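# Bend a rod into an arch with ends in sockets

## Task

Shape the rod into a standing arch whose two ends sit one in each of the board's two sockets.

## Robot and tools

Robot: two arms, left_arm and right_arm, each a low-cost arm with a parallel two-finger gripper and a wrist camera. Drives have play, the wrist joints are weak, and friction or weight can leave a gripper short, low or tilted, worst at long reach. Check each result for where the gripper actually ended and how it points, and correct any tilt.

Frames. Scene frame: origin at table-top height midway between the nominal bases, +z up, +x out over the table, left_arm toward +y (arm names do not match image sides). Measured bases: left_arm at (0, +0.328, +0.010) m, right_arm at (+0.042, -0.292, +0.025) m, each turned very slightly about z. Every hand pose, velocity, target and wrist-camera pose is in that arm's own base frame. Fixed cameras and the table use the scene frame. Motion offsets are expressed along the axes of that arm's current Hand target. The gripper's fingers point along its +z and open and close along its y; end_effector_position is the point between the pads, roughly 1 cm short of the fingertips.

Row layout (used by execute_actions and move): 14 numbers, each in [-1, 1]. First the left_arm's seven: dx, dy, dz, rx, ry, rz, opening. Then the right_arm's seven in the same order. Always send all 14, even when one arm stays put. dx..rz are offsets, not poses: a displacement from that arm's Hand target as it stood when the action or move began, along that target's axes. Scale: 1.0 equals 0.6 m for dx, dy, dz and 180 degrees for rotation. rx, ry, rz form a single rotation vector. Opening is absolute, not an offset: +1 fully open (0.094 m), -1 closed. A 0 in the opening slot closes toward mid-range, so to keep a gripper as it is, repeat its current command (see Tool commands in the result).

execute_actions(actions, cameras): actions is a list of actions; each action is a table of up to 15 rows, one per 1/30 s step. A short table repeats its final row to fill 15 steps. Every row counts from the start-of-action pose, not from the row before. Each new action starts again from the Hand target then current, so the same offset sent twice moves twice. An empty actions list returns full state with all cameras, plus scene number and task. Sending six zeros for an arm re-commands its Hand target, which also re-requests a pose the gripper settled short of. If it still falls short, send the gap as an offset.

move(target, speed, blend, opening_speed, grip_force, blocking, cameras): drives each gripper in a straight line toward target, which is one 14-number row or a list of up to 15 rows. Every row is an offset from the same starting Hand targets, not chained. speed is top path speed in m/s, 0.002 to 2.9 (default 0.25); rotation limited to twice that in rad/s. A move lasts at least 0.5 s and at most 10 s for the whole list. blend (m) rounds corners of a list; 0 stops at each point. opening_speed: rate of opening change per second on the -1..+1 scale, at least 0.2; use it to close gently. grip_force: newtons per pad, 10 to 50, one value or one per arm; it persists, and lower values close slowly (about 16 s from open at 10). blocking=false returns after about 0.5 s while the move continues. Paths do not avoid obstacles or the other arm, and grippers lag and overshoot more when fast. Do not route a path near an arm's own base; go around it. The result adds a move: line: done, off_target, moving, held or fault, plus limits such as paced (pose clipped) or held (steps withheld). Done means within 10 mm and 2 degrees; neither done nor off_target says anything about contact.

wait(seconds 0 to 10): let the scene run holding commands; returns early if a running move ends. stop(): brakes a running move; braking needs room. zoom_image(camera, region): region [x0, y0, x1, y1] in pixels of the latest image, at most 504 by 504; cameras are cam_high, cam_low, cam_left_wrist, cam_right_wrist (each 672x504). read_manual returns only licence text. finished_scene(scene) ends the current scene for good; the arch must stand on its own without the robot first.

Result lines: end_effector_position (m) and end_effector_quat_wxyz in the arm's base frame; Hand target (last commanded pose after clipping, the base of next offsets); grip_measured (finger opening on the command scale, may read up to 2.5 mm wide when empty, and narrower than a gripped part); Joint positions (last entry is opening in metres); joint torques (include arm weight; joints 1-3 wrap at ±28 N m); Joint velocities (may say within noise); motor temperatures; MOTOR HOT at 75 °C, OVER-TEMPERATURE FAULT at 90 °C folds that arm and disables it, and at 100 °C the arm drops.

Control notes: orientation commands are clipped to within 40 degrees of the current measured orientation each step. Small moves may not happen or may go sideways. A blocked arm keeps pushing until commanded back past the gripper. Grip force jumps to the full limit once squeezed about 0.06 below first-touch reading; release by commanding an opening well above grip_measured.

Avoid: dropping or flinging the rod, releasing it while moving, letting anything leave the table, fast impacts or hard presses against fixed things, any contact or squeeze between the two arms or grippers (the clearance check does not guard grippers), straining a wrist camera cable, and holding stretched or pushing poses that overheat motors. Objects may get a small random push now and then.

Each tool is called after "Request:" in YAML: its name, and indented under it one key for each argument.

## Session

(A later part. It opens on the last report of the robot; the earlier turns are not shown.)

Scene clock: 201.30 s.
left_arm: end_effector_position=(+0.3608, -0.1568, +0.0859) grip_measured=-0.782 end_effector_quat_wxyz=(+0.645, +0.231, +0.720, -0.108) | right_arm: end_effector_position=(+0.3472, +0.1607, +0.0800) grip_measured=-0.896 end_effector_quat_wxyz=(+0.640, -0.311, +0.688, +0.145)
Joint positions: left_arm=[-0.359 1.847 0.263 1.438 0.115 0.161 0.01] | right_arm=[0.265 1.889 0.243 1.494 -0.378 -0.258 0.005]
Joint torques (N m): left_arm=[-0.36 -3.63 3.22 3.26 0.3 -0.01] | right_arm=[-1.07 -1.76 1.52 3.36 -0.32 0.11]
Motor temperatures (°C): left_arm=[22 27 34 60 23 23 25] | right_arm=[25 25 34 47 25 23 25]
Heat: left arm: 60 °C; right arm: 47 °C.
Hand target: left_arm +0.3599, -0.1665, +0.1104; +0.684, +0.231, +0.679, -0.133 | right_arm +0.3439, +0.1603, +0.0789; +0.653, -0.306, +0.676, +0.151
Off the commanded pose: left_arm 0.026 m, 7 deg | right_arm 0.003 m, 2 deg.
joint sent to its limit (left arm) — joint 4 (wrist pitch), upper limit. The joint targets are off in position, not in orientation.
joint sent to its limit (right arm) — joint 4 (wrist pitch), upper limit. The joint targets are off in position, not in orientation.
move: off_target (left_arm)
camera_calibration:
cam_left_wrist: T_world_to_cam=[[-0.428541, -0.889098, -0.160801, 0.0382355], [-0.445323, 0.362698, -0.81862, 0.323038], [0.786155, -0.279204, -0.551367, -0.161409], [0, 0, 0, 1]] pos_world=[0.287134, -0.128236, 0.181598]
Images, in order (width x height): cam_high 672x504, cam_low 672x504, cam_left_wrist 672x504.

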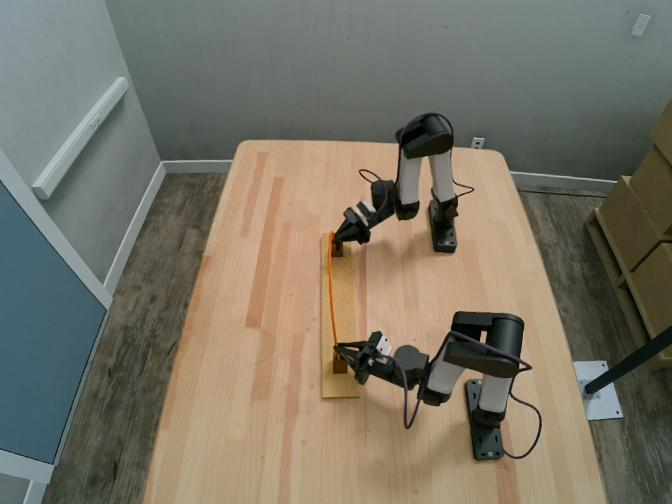

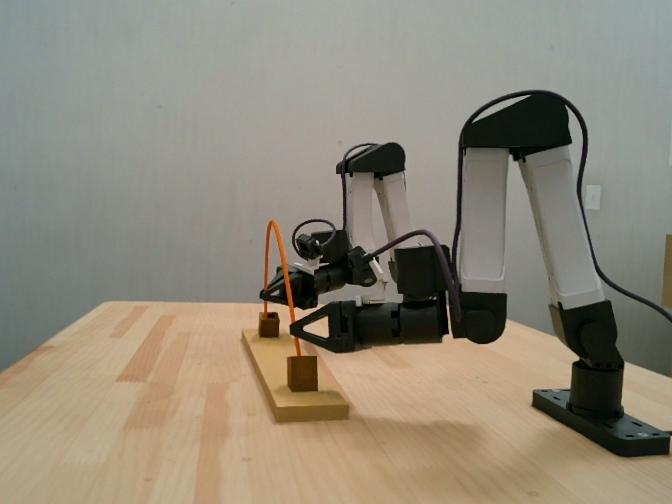

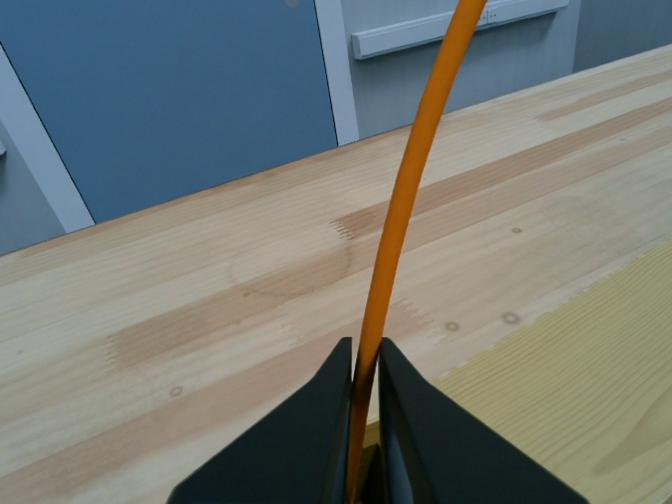

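Request:
move:
  target: [0, 0, 0, 0, 0, 0, -0.5, 0, 0, 0, 0, 0, 0, -1.0]
  speed: 0.05
  opening_speed: 0.3
  cameras: ["cam_high", "cam_low", "cam_left_wrist"]

Request:
zoom_image:
  camera: "cam_high"
  region: [320, 330, 360, 370]

Request:
zoom_image:
  camera: "cam_low"
  region: [235, 185, 355, 405]

Scene clock: 204.83 s.
left_arm: end_effector_position=(+0.3587, -0.1603, +0.0831) grip_measured=-0.503 end_effector_quat_wxyz=(+0.640, +0.234, +0.722, -0.120) | right_arm: end_effector_position=(+0.3470, +0.1609, +0.0800) grip_measured=-0.896 end_effector_quat_wxyz=(+0.640, -0.311, +0.688, +0.145)
Joint positions: left_arm=[-0.359 1.854 0.263 1.438 0.138 0.149 0.023] | right_arm=[0.265 1.889 0.243 1.494 -0.379 -0.258 0.005]
Joint torques (N m): left_arm=[-0.36 -4.29 3.18 3.26 0.06 0.04] | right_arm=[-1.07 -1.74 1.54 3.36 -0.32 0.12]
Motor temperatures (°C): left_arm=[22 27 33 60 23 23 24] | right_arm=[25 25 34 48 25 23 25]
Heat: left arm: 60 °C; right arm: 48 °C.
Hand target: left_arm +0.3599, -0.1665, +0.1104; +0.684, +0.231, +0.679, -0.133 | right_arm +0.3439, +0.1603, +0.0789; +0.653, -0.306, +0.676, +0.151
Off the commanded pose: left_arm 0.028 m, 7 deg | right_arm 0.003 m, 2 deg.
joint sent to its limit (left arm) — joint 4 (wrist pitch), upper limit. The joint targets are off in position, not in orientation.
joint sent to its limit (right arm) — joint 4 (wrist pitch), upper limit. The joint targets are off in position, not in orientation.
move: off_target (left_arm)
camera_calibration:
cam_left_wrist: T_world_to_cam=[[-0.44923, -0.881639, -0.144584, 0.041133], [-0.449255, 0.362802, -0.816422, 0.32231], [0.772245, -0.301806, -0.559063, -0.160281], [0, 0, 0, 1]] pos_world=[0.287054, -0.129044, 0.179481]
Images, in order (width x height): cam_high 672x504, cam_low 672x504, cam_left_wrist 672x504.

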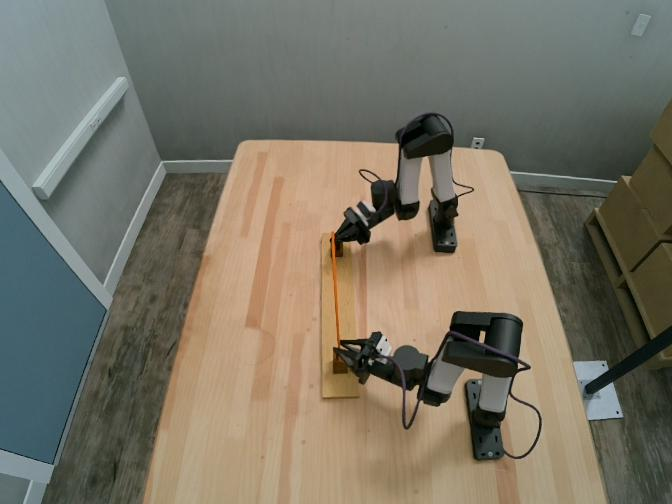

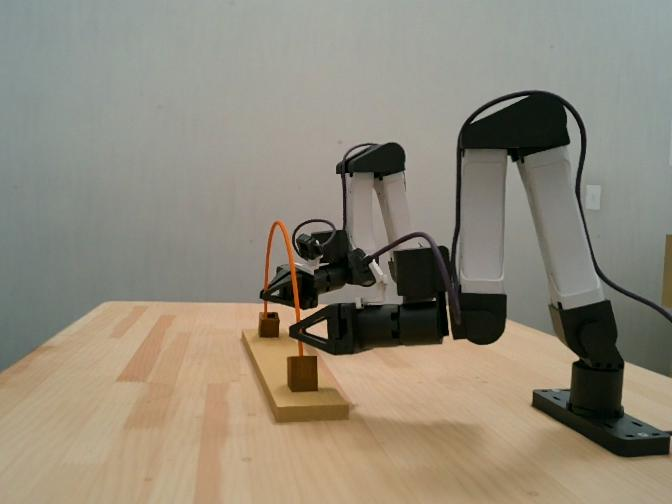

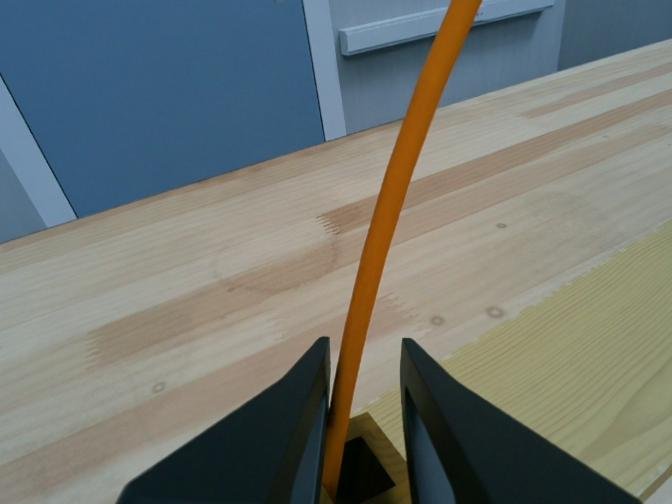

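Scaled by 12.600 from the camera's 672x504 image, which has a finer 960x720 frame.

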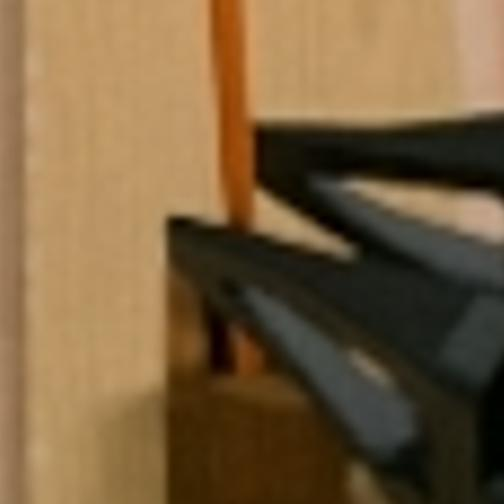

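Scaled by 2.291 from the camera's 672x504 image, which has a finer 960x720 frame.

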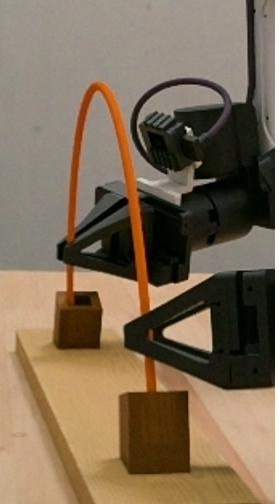

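Request:
move:
  target: [0, 0, 0, 0, 0, 0, -0.4, 0, 0, 0, 0, 0, 0, -0.78]
  speed: 0.05
  opening_speed: 0.2
  cameras: ["cam_high", "cam_low", "cam_right_wrist"]

Request:
zoom_image:
  camera: "cam_low"
  region: [235, 185, 355, 405]

Request:
zoom_image:
  camera: "cam_high"
  region: [317, 220, 357, 260]

Scene clock: 210.33 s.
left_arm: end_effector_position=(+0.3583, -0.1607, +0.0814) grip_measured=-0.403 end_effector_quat_wxyz=(+0.638, +0.235, +0.723, -0.121) | right_arm: end_effector_position=(+0.3447, +0.1580, +0.0670) grip_measured=-0.782 end_effector_quat_wxyz=(+0.626, -0.309, +0.701, +0.145)
Joint positions: left_arm=[-0.359 1.859 0.263 1.438 0.141 0.149 0.028] | right_arm=[0.26 1.919 0.236 1.494 -0.376 -0.258 0.01]
Joint torques (N m): left_arm=[-0.38 -4.6 3.17 3.26 0.04 0.04] | right_arm=[-0.73 -4.7 1.83 3.37 -0.34 0.11]
Motor temperatures (°C): left_arm=[22 27 33 59 23 23 24] | right_arm=[25 25 34 50 25 23 25]
Heat: left arm: 59 °C; right arm: 50 °C.
Hand target: left_arm +0.3599, -0.1665, +0.1104; +0.684, +0.231, +0.679, -0.133 | right_arm +0.3439, +0.1603, +0.0789; +0.653, -0.306, +0.676, +0.151
Off the commanded pose: left_arm 0.030 m, 7 deg | right_arm 0.012 m, 4 deg.
joint sent to its limit (left arm) — joint 4 (wrist pitch), upper limit. The joint targets are off in position, not in orientation.
joint sent to its limit (right arm) — joint 4 (wrist pitch), upper limit. The joint targets are off in position, not in orientation.
move: off_target (left_arm, right_arm)
camera_calibration:
cam_right_wrist: T_world_to_cam=[[0.644278, -0.747471, 0.161846, -0.10666], [-0.382096, -0.497913, -0.778514, 0.294122], [0.662502, 0.439739, -0.6064, -0.136593], [0, 0, 0, 1]] pos_world=[0.271595, 0.126787, 0.16341]
Images, in order (width x height): cam_high 672x504, cam_low 672x504, cam_right_wrist 672x504.

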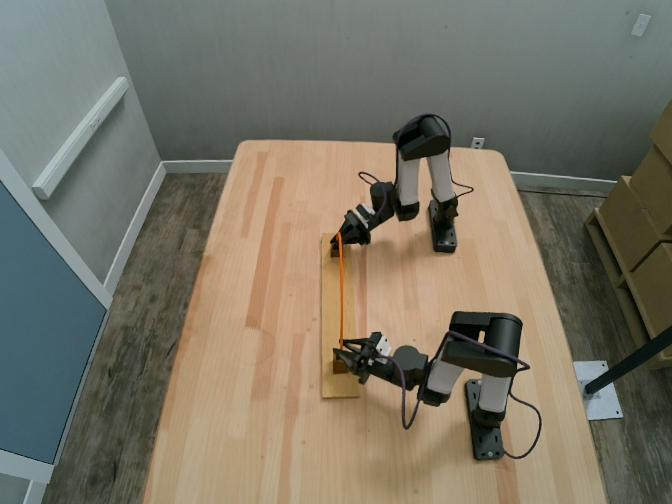

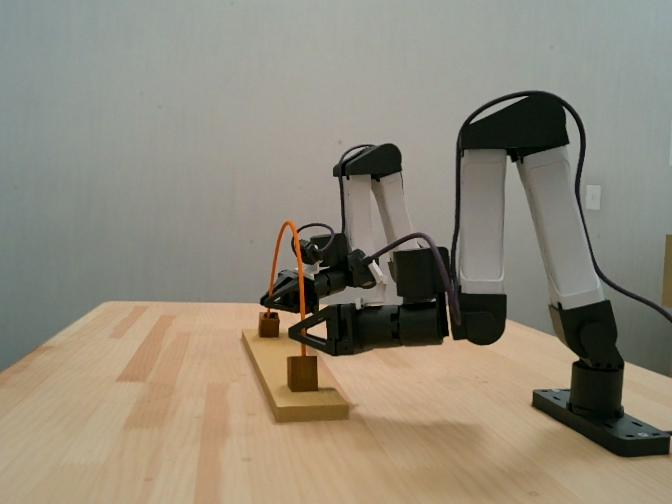

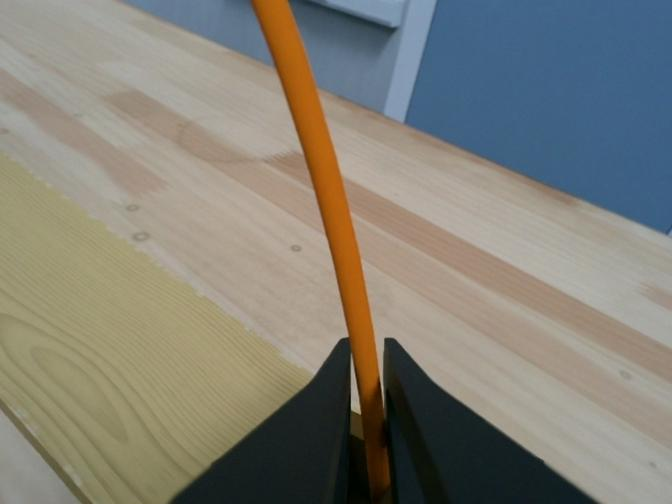

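Scaled by 2.291 from the camera's 672x504 image, which has a finer 960x720 frame.

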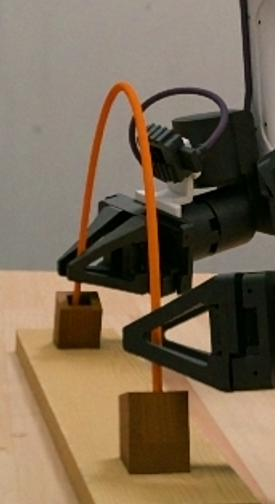

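Scaled by 12.600 from the camera's 672x504 image, which has a finer 960x720 frame.

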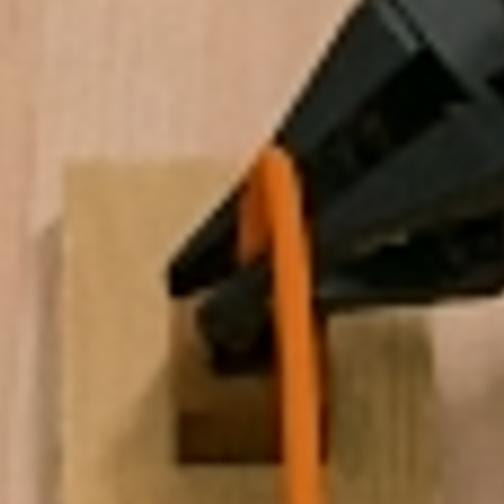

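Request:
move:
  target: [0, 0, 0, 0, 0, 0, -0.4, 0, 0, 0, 0, 0, 0, -0.5]
  speed: 0.05
  opening_speed: 0.3
  cameras: ["cam_high", "cam_low", "cam_right_wrist", "cam_left_wrist"]

Request:
zoom_image:
  camera: "cam_low"
  region: [235, 185, 355, 405]

Request:
zoom_image:
  camera: "cam_high"
  region: [300, 220, 380, 380]

Scene clock: 213.90 s.
left_arm: end_effector_position=(+0.3583, -0.1607, +0.0814) grip_measured=-0.403 end_effector_quat_wxyz=(+0.638, +0.235, +0.723, -0.121) | right_arm: end_effector_position=(+0.3447, +0.1580, +0.0670) grip_measured=-0.502 end_effector_quat_wxyz=(+0.626, -0.309, +0.701, +0.145)
Joint positions: left_arm=[-0.359 1.859 0.263 1.438 0.141 0.149 0.028] | right_arm=[0.26 1.919 0.236 1.494 -0.376 -0.258 0.023]
Joint torques (N m): left_arm=[-0.36 -4.62 3.17 3.26 0.04 0.04] | right_arm=[-0.75 -4.7 1.83 3.37 -0.34 0.11]
Motor temperatures (°C): left_arm=[22 27 33 59 23 23 24] | right_arm=[25 25 34 51 25 23 25]
Heat: left arm: 59 °C; right arm: 51 °C.
Hand target: left_arm +0.3599, -0.1665, +0.1104; +0.684, +0.231, +0.679, -0.133 | right_arm +0.3439, +0.1603, +0.0789; +0.653, -0.306, +0.676, +0.151
Off the commanded pose: left_arm 0.030 m, 7 deg | right_arm 0.012 m, 4 deg.
joint sent to its limit (left arm) — joint 4 (wrist pitch), upper limit. The joint targets are off in position, not in orientation.
joint sent to its limit (right arm) — joint 4 (wrist pitch), upper limit. The joint targets are off in position, not in orientation.
move: off_target (left_arm, right_arm)
camera_calibration:
cam_left_wrist: T_world_to_cam=[[-0.452576, -0.880078, -0.143654, 0.0417203], [-0.451751, 0.365176, -0.813982, 0.321993], [0.768827, -0.303493, -0.562847, -0.159747], [0, 0, 0, 1]] pos_world=[0.28716, -0.129349, 0.178177]
cam_right_wrist: T_world_to_cam=[[0.644278, -0.747471, 0.161846, -0.10666], [-0.382096, -0.497913, -0.778514, 0.294122], [0.662502, 0.439739, -0.6064, -0.136593], [0, 0, 0, 1]] pos_world=[0.271595, 0.126787, 0.16341]

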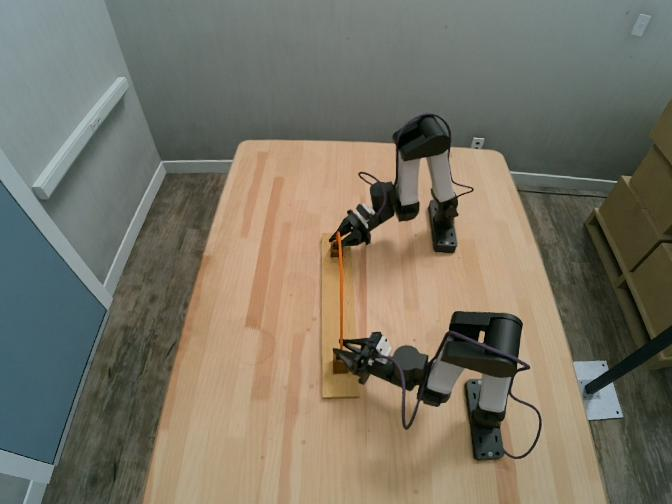

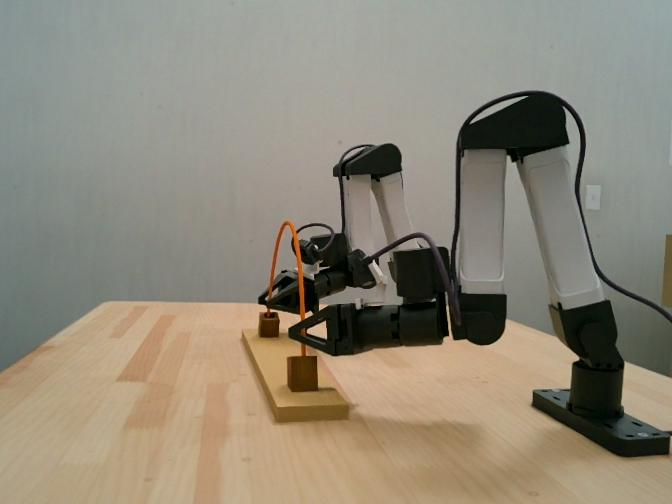

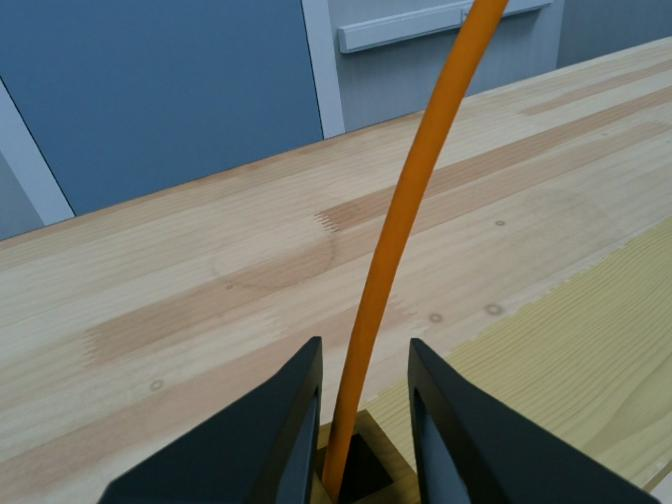

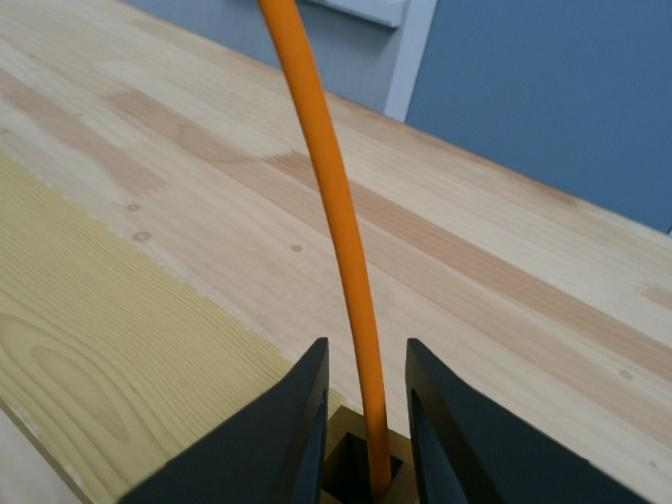

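Scaled by 2.291 from the camera's 672x504 image, which has a finer 960x720 frame.

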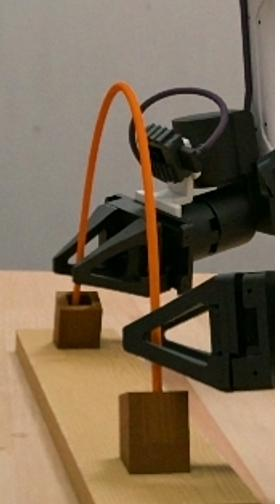

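Scaled by 3.150 from the camera's 672x504 image, which has a finer 960x720 frame.

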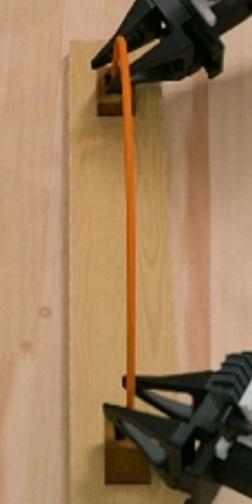

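Request:
move:
  target: [0, 0, 0, 0, 0, 0, -0.1, 0, 0, 0, 0, 0, 0, -0.1]
  speed: 0.05
  opening_speed: 0.4
  cameras: ["cam_right_wrist", "cam_left_wrist", "cam_low"]

Request:
zoom_image:
  camera: "cam_low"
  region: [235, 185, 355, 405]

Scene clock: 219.87 s.
left_arm: end_effector_position=(+0.3583, -0.1607, +0.0814) grip_measured=-0.103 end_effector_quat_wxyz=(+0.638, +0.235, +0.723, -0.121) | right_arm: end_effector_position=(+0.3447, +0.1580, +0.0670) grip_measured=-0.102 end_effector_quat_wxyz=(+0.626, -0.309, +0.701, +0.145)
Joint positions: left_arm=[-0.359 1.859 0.263 1.438 0.141 0.149 0.042] | right_arm=[0.26 1.919 0.236 1.494 -0.376 -0.258 0.042]
Joint torques (N m): left_arm=[-0.36 -4.6 3.17 3.25 0.04 0.04] | right_arm=[-0.75 -4.7 1.81 3.37 -0.34 0.11]
Motor temperatures (°C): left_arm=[22 27 33 59 23 23 24] | right_arm=[25 26 33 53 25 23 24]
Heat: left arm: 59 °C; right arm: 53 °C.
Hand target: left_arm +0.3599, -0.1665, +0.1104; +0.684, +0.231, +0.679, -0.133 | right_arm +0.3439, +0.1603, +0.0789; +0.653, -0.306, +0.676, +0.151
Off the commanded pose: left_arm 0.030 m, 7 deg | right_arm 0.012 m, 4 deg.
joint sent to its limit (left arm) — joint 4 (wrist pitch), upper limit. The joint targets are off in position, not in orientation.
joint sent to its limit (right arm) — joint 4 (wrist pitch), upper limit. The joint targets are off in position, not in orientation.
move: off_target (left_arm, right_arm)
camera_calibration:
cam_left_wrist: T_world_to_cam=[[-0.452576, -0.880078, -0.143654, 0.0417203], [-0.451751, 0.365176, -0.813982, 0.321993], [0.768827, -0.303493, -0.562847, -0.159747], [0, 0, 0, 1]] pos_world=[0.28716, -0.129349, 0.178177]
cam_right_wrist: T_world_to_cam=[[0.644278, -0.747471, 0.161846, -0.10666], [-0.382096, -0.497913, -0.778514, 0.294122], [0.662502, 0.439739, -0.6064, -0.136593], [0, 0, 0, 1]] pos_world=[0.271595, 0.126787, 0.16341]
Images, in order (width x height): cam_low 672x504, cam_left_wrist 672x504, cam_right_wrist 672x504.

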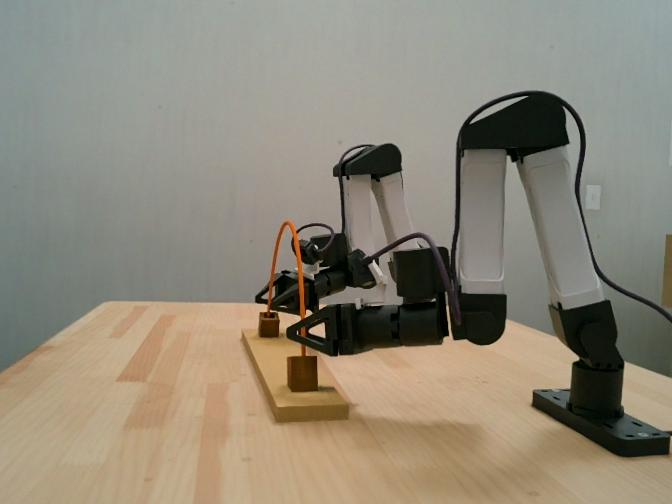

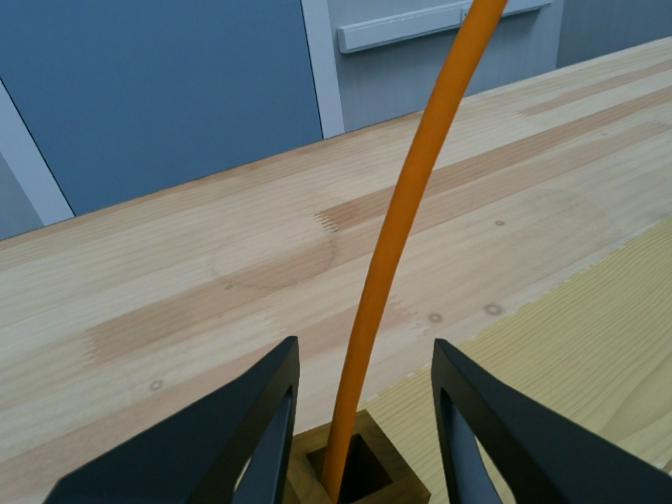

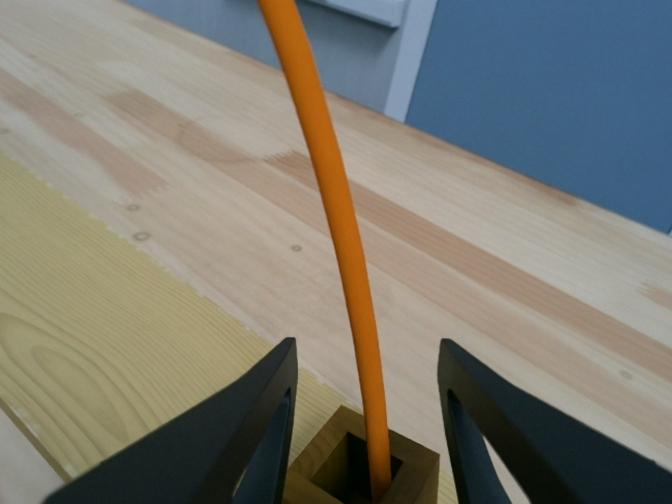

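Scaled by 2.291 from the camera's 672x504 image, which has a finer 960x720 frame.

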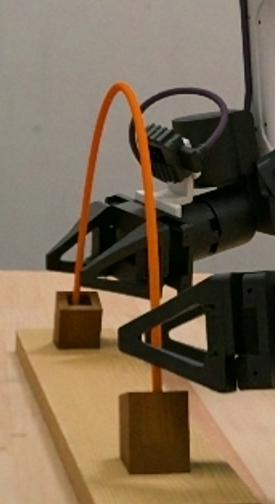

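Request:
move:
  target: [0, 0, -0.12, 0, 0, 0, -0.1, 0, 0, -0.12, 0, 0, 0, -0.1]
  speed: 0.07
  cameras: ["cam_high", "cam_low"]

Request:
zoom_image:
  camera: "cam_low"
  region: [235, 185, 355, 405]

Request:
zoom_image:
  camera: "cam_high"
  region: [300, 220, 380, 380]

Scene clock: 222.93 s.
left_arm: end_effector_position=(+0.2926, -0.1309, +0.0765) grip_measured=-0.103 end_effector_quat_wxyz=(+0.617, +0.239, +0.739, -0.131) | right_arm: end_effector_position=(+0.2856, +0.1177, +0.0639) grip_measured=-0.102 end_effector_quat_wxyz=(+0.602, -0.303, +0.719, +0.167)
Joint positions: left_arm=[-0.307 1.644 -0.006 1.438 0.21 0.149 0.042] | right_arm=[0.081 1.754 -0.004 1.494 -0.573 -0.274 0.042]
Joint torques (N m): left_arm=[0.44 -4.79 2.67 3.25 0.06 0.14] | right_arm=[-1.14 -5.98 1.55 3.28 -0.48 -0.13]
Motor temperatures (°C): left_arm=[22 27 33 59 23 23 24] | right_arm=[25 26 33 53 25 23 24]
Heat: left arm: 59 °C; right arm: 53 °C.
Hand target: left_arm +0.2974, -0.1307, +0.1125; +0.684, +0.231, +0.679, -0.133 | right_arm +0.2870, +0.1168, +0.0863; +0.653, -0.306, +0.676, +0.151
Off the commanded pose: left_arm 0.036 m, 10 deg | right_arm 0.022 m, 8 deg.
joint sent to its limit (left arm) — joint 4 (wrist pitch), upper limit. The joint targets are off in position and orientation.
joint sent to its limit (right arm) — joint 3 (elbow), lower limit, where the elbow is as bent as it goes; joint 4 (wrist pitch), upper limit. The joint targets are off in position and orientation.
move: off_target (left_arm, right_arm)
Images, in order (width x height): cam_high 672x504, cam_low 672x504.

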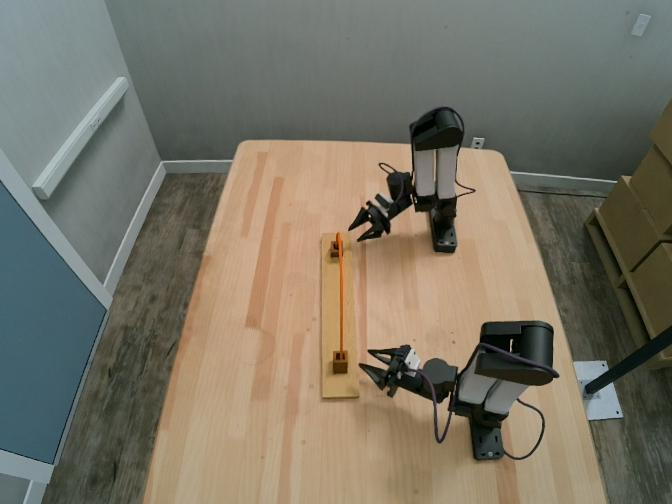

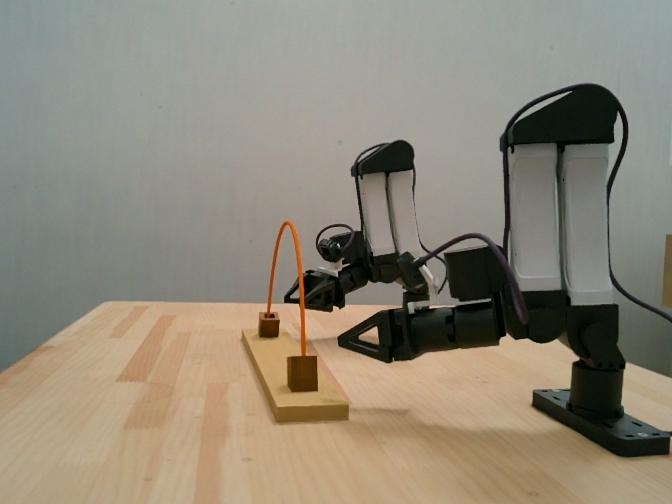

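Scaled by 2.291 from the camera's 672x504 image, which has a finer 960x720 frame.

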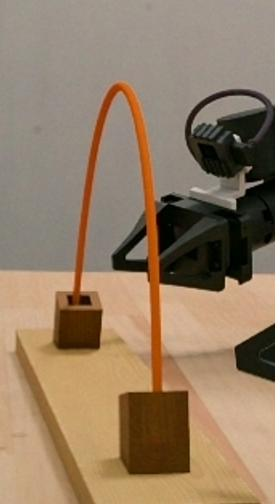

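Scaled by 3.150 from the camera's 672x504 image, which has a finer 960x720 frame.

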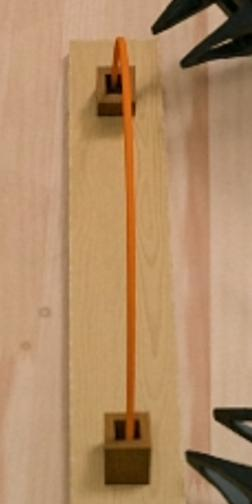

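Request:
wait:
  seconds: 0.5
  cameras: ["all"]

Request:
zoom_image:
  camera: "cam_high"
  region: [320, 330, 360, 370]

Request:
zoom_image:
  camera: "cam_high"
  region: [317, 220, 357, 260]

Request:
zoom_image:
  camera: "cam_low"
  region: [250, 300, 290, 350]

Scene clock: 230.03 s.
left_arm: end_effector_position=(+0.2926, -0.1309, +0.0765) grip_measured=-0.103 end_effector_quat_wxyz=(+0.617, +0.239, +0.739, -0.131) | right_arm: end_effector_position=(+0.2856, +0.1177, +0.0639) grip_measured=-0.102 end_effector_quat_wxyz=(+0.602, -0.303, +0.719, +0.167)
Joint positions: left_arm=[-0.307 1.644 -0.006 1.438 0.21 0.149 0.042] | right_arm=[0.081 1.754 -0.004 1.494 -0.573 -0.274 0.042]
Joint torques (N m): left_arm=[0.43 -4.79 2.67 3.25 0.06 0.14] | right_arm=[-1.14 -6 1.55 3.28 -0.45 -0.13]
Motor temperatures (°C): left_arm=[22 27 33 59 22 23 24] | right_arm=[25 26 33 54 25 23 24]
Heat: left arm: 59 °C; right arm: 54 °C.
Hand target: left_arm +0.2974, -0.1307, +0.1125; +0.684, +0.231, +0.679, -0.133 | right_arm +0.2870, +0.1168, +0.0863; +0.653, -0.306, +0.676, +0.151
Tool commands: left_gripper/opening=-0.1 right_gripper/opening=-0.1
Off the commanded pose: left_arm 0.036 m, 10 deg | right_arm 0.022 m, 8 deg.
wait: 0.50 s; at rest from the start
camera_calibration:
cam_left_wrist: T_world_to_cam=[[-0.473691, -0.872046, -0.123094, 0.043088], [-0.489837, 0.377034, -0.786069, 0.287933], [0.7319, -0.312058, -0.605758, -0.0900051], [0, 0, 0, 1]] pos_world=[0.227325, -0.0990725, 0.177117]
cam_right_wrist: T_world_to_cam=[[0.66477, -0.740106, 0.101606, -0.101073], [-0.428858, -0.489444, -0.759293, 0.260215], [0.611687, 0.461181, -0.642768, -0.0672648], [0, 0, 0, 1]] pos_world=[0.219931, 0.0835769, 0.164613]

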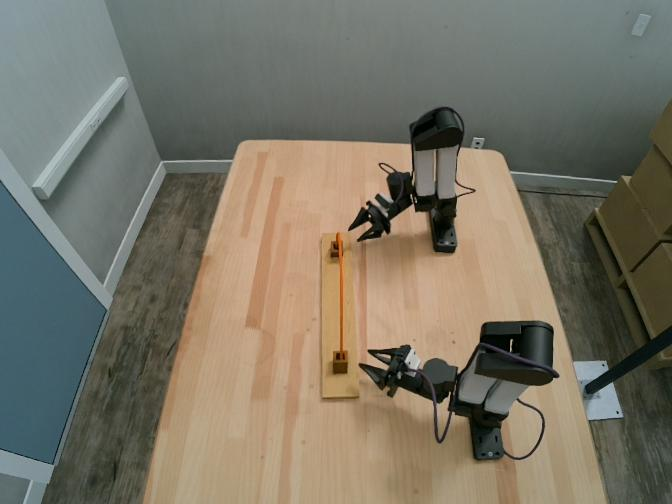

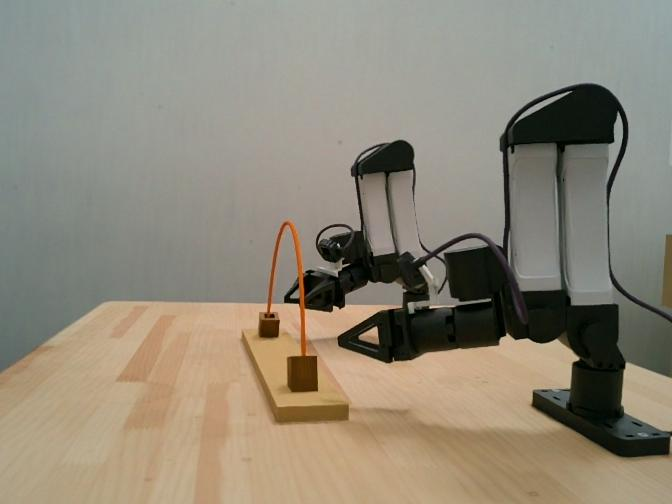

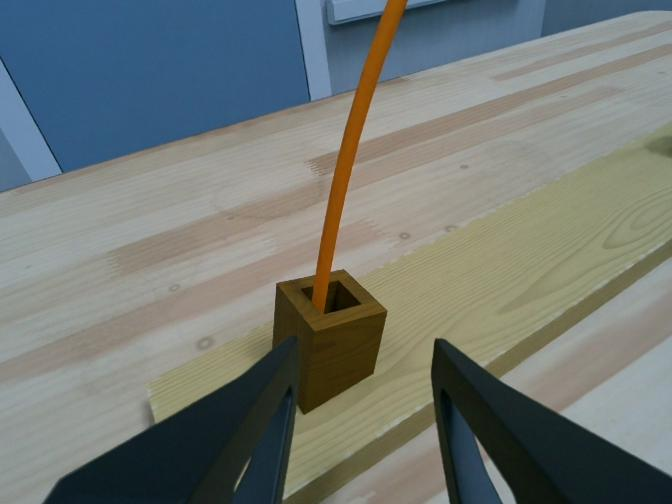

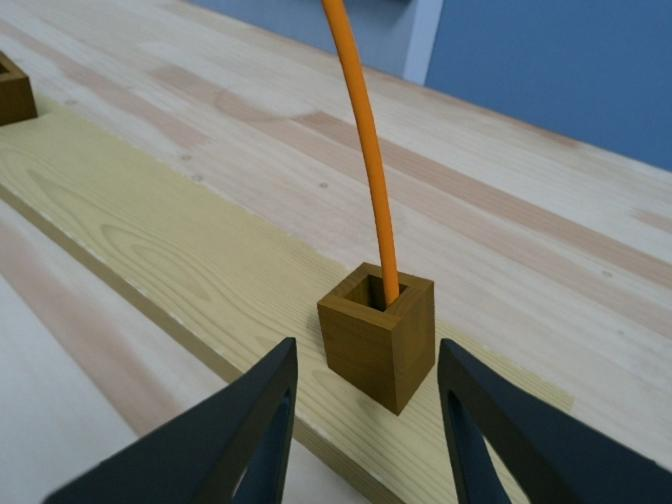

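Scaled by 12.600 from the camera's 672x504 image, which has a finer 960x720 frame.

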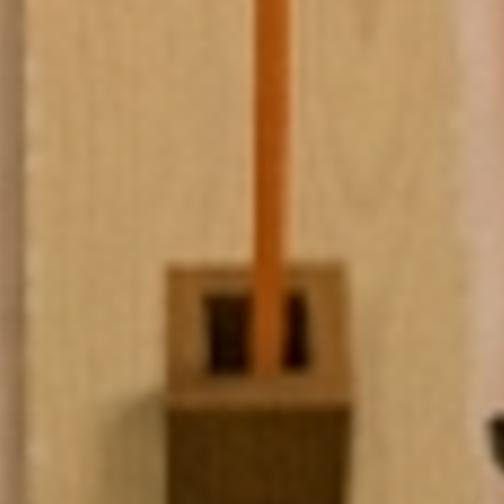

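Scaled by 12.600 from the camera's 672x504 image, which has a finer 960x720 frame.

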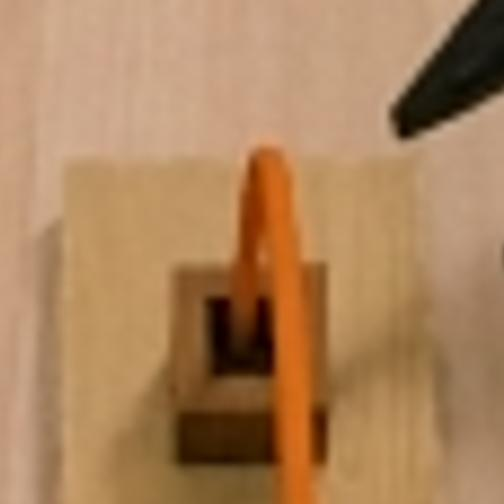

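Scaled by 10.080 from the camera's 672x504 image, which has a finer 960x720 frame.

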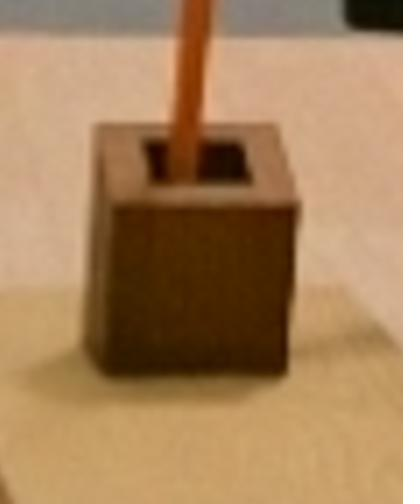

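Request:
finished_scene:
  scene: 3

The scene is finished: the task was done.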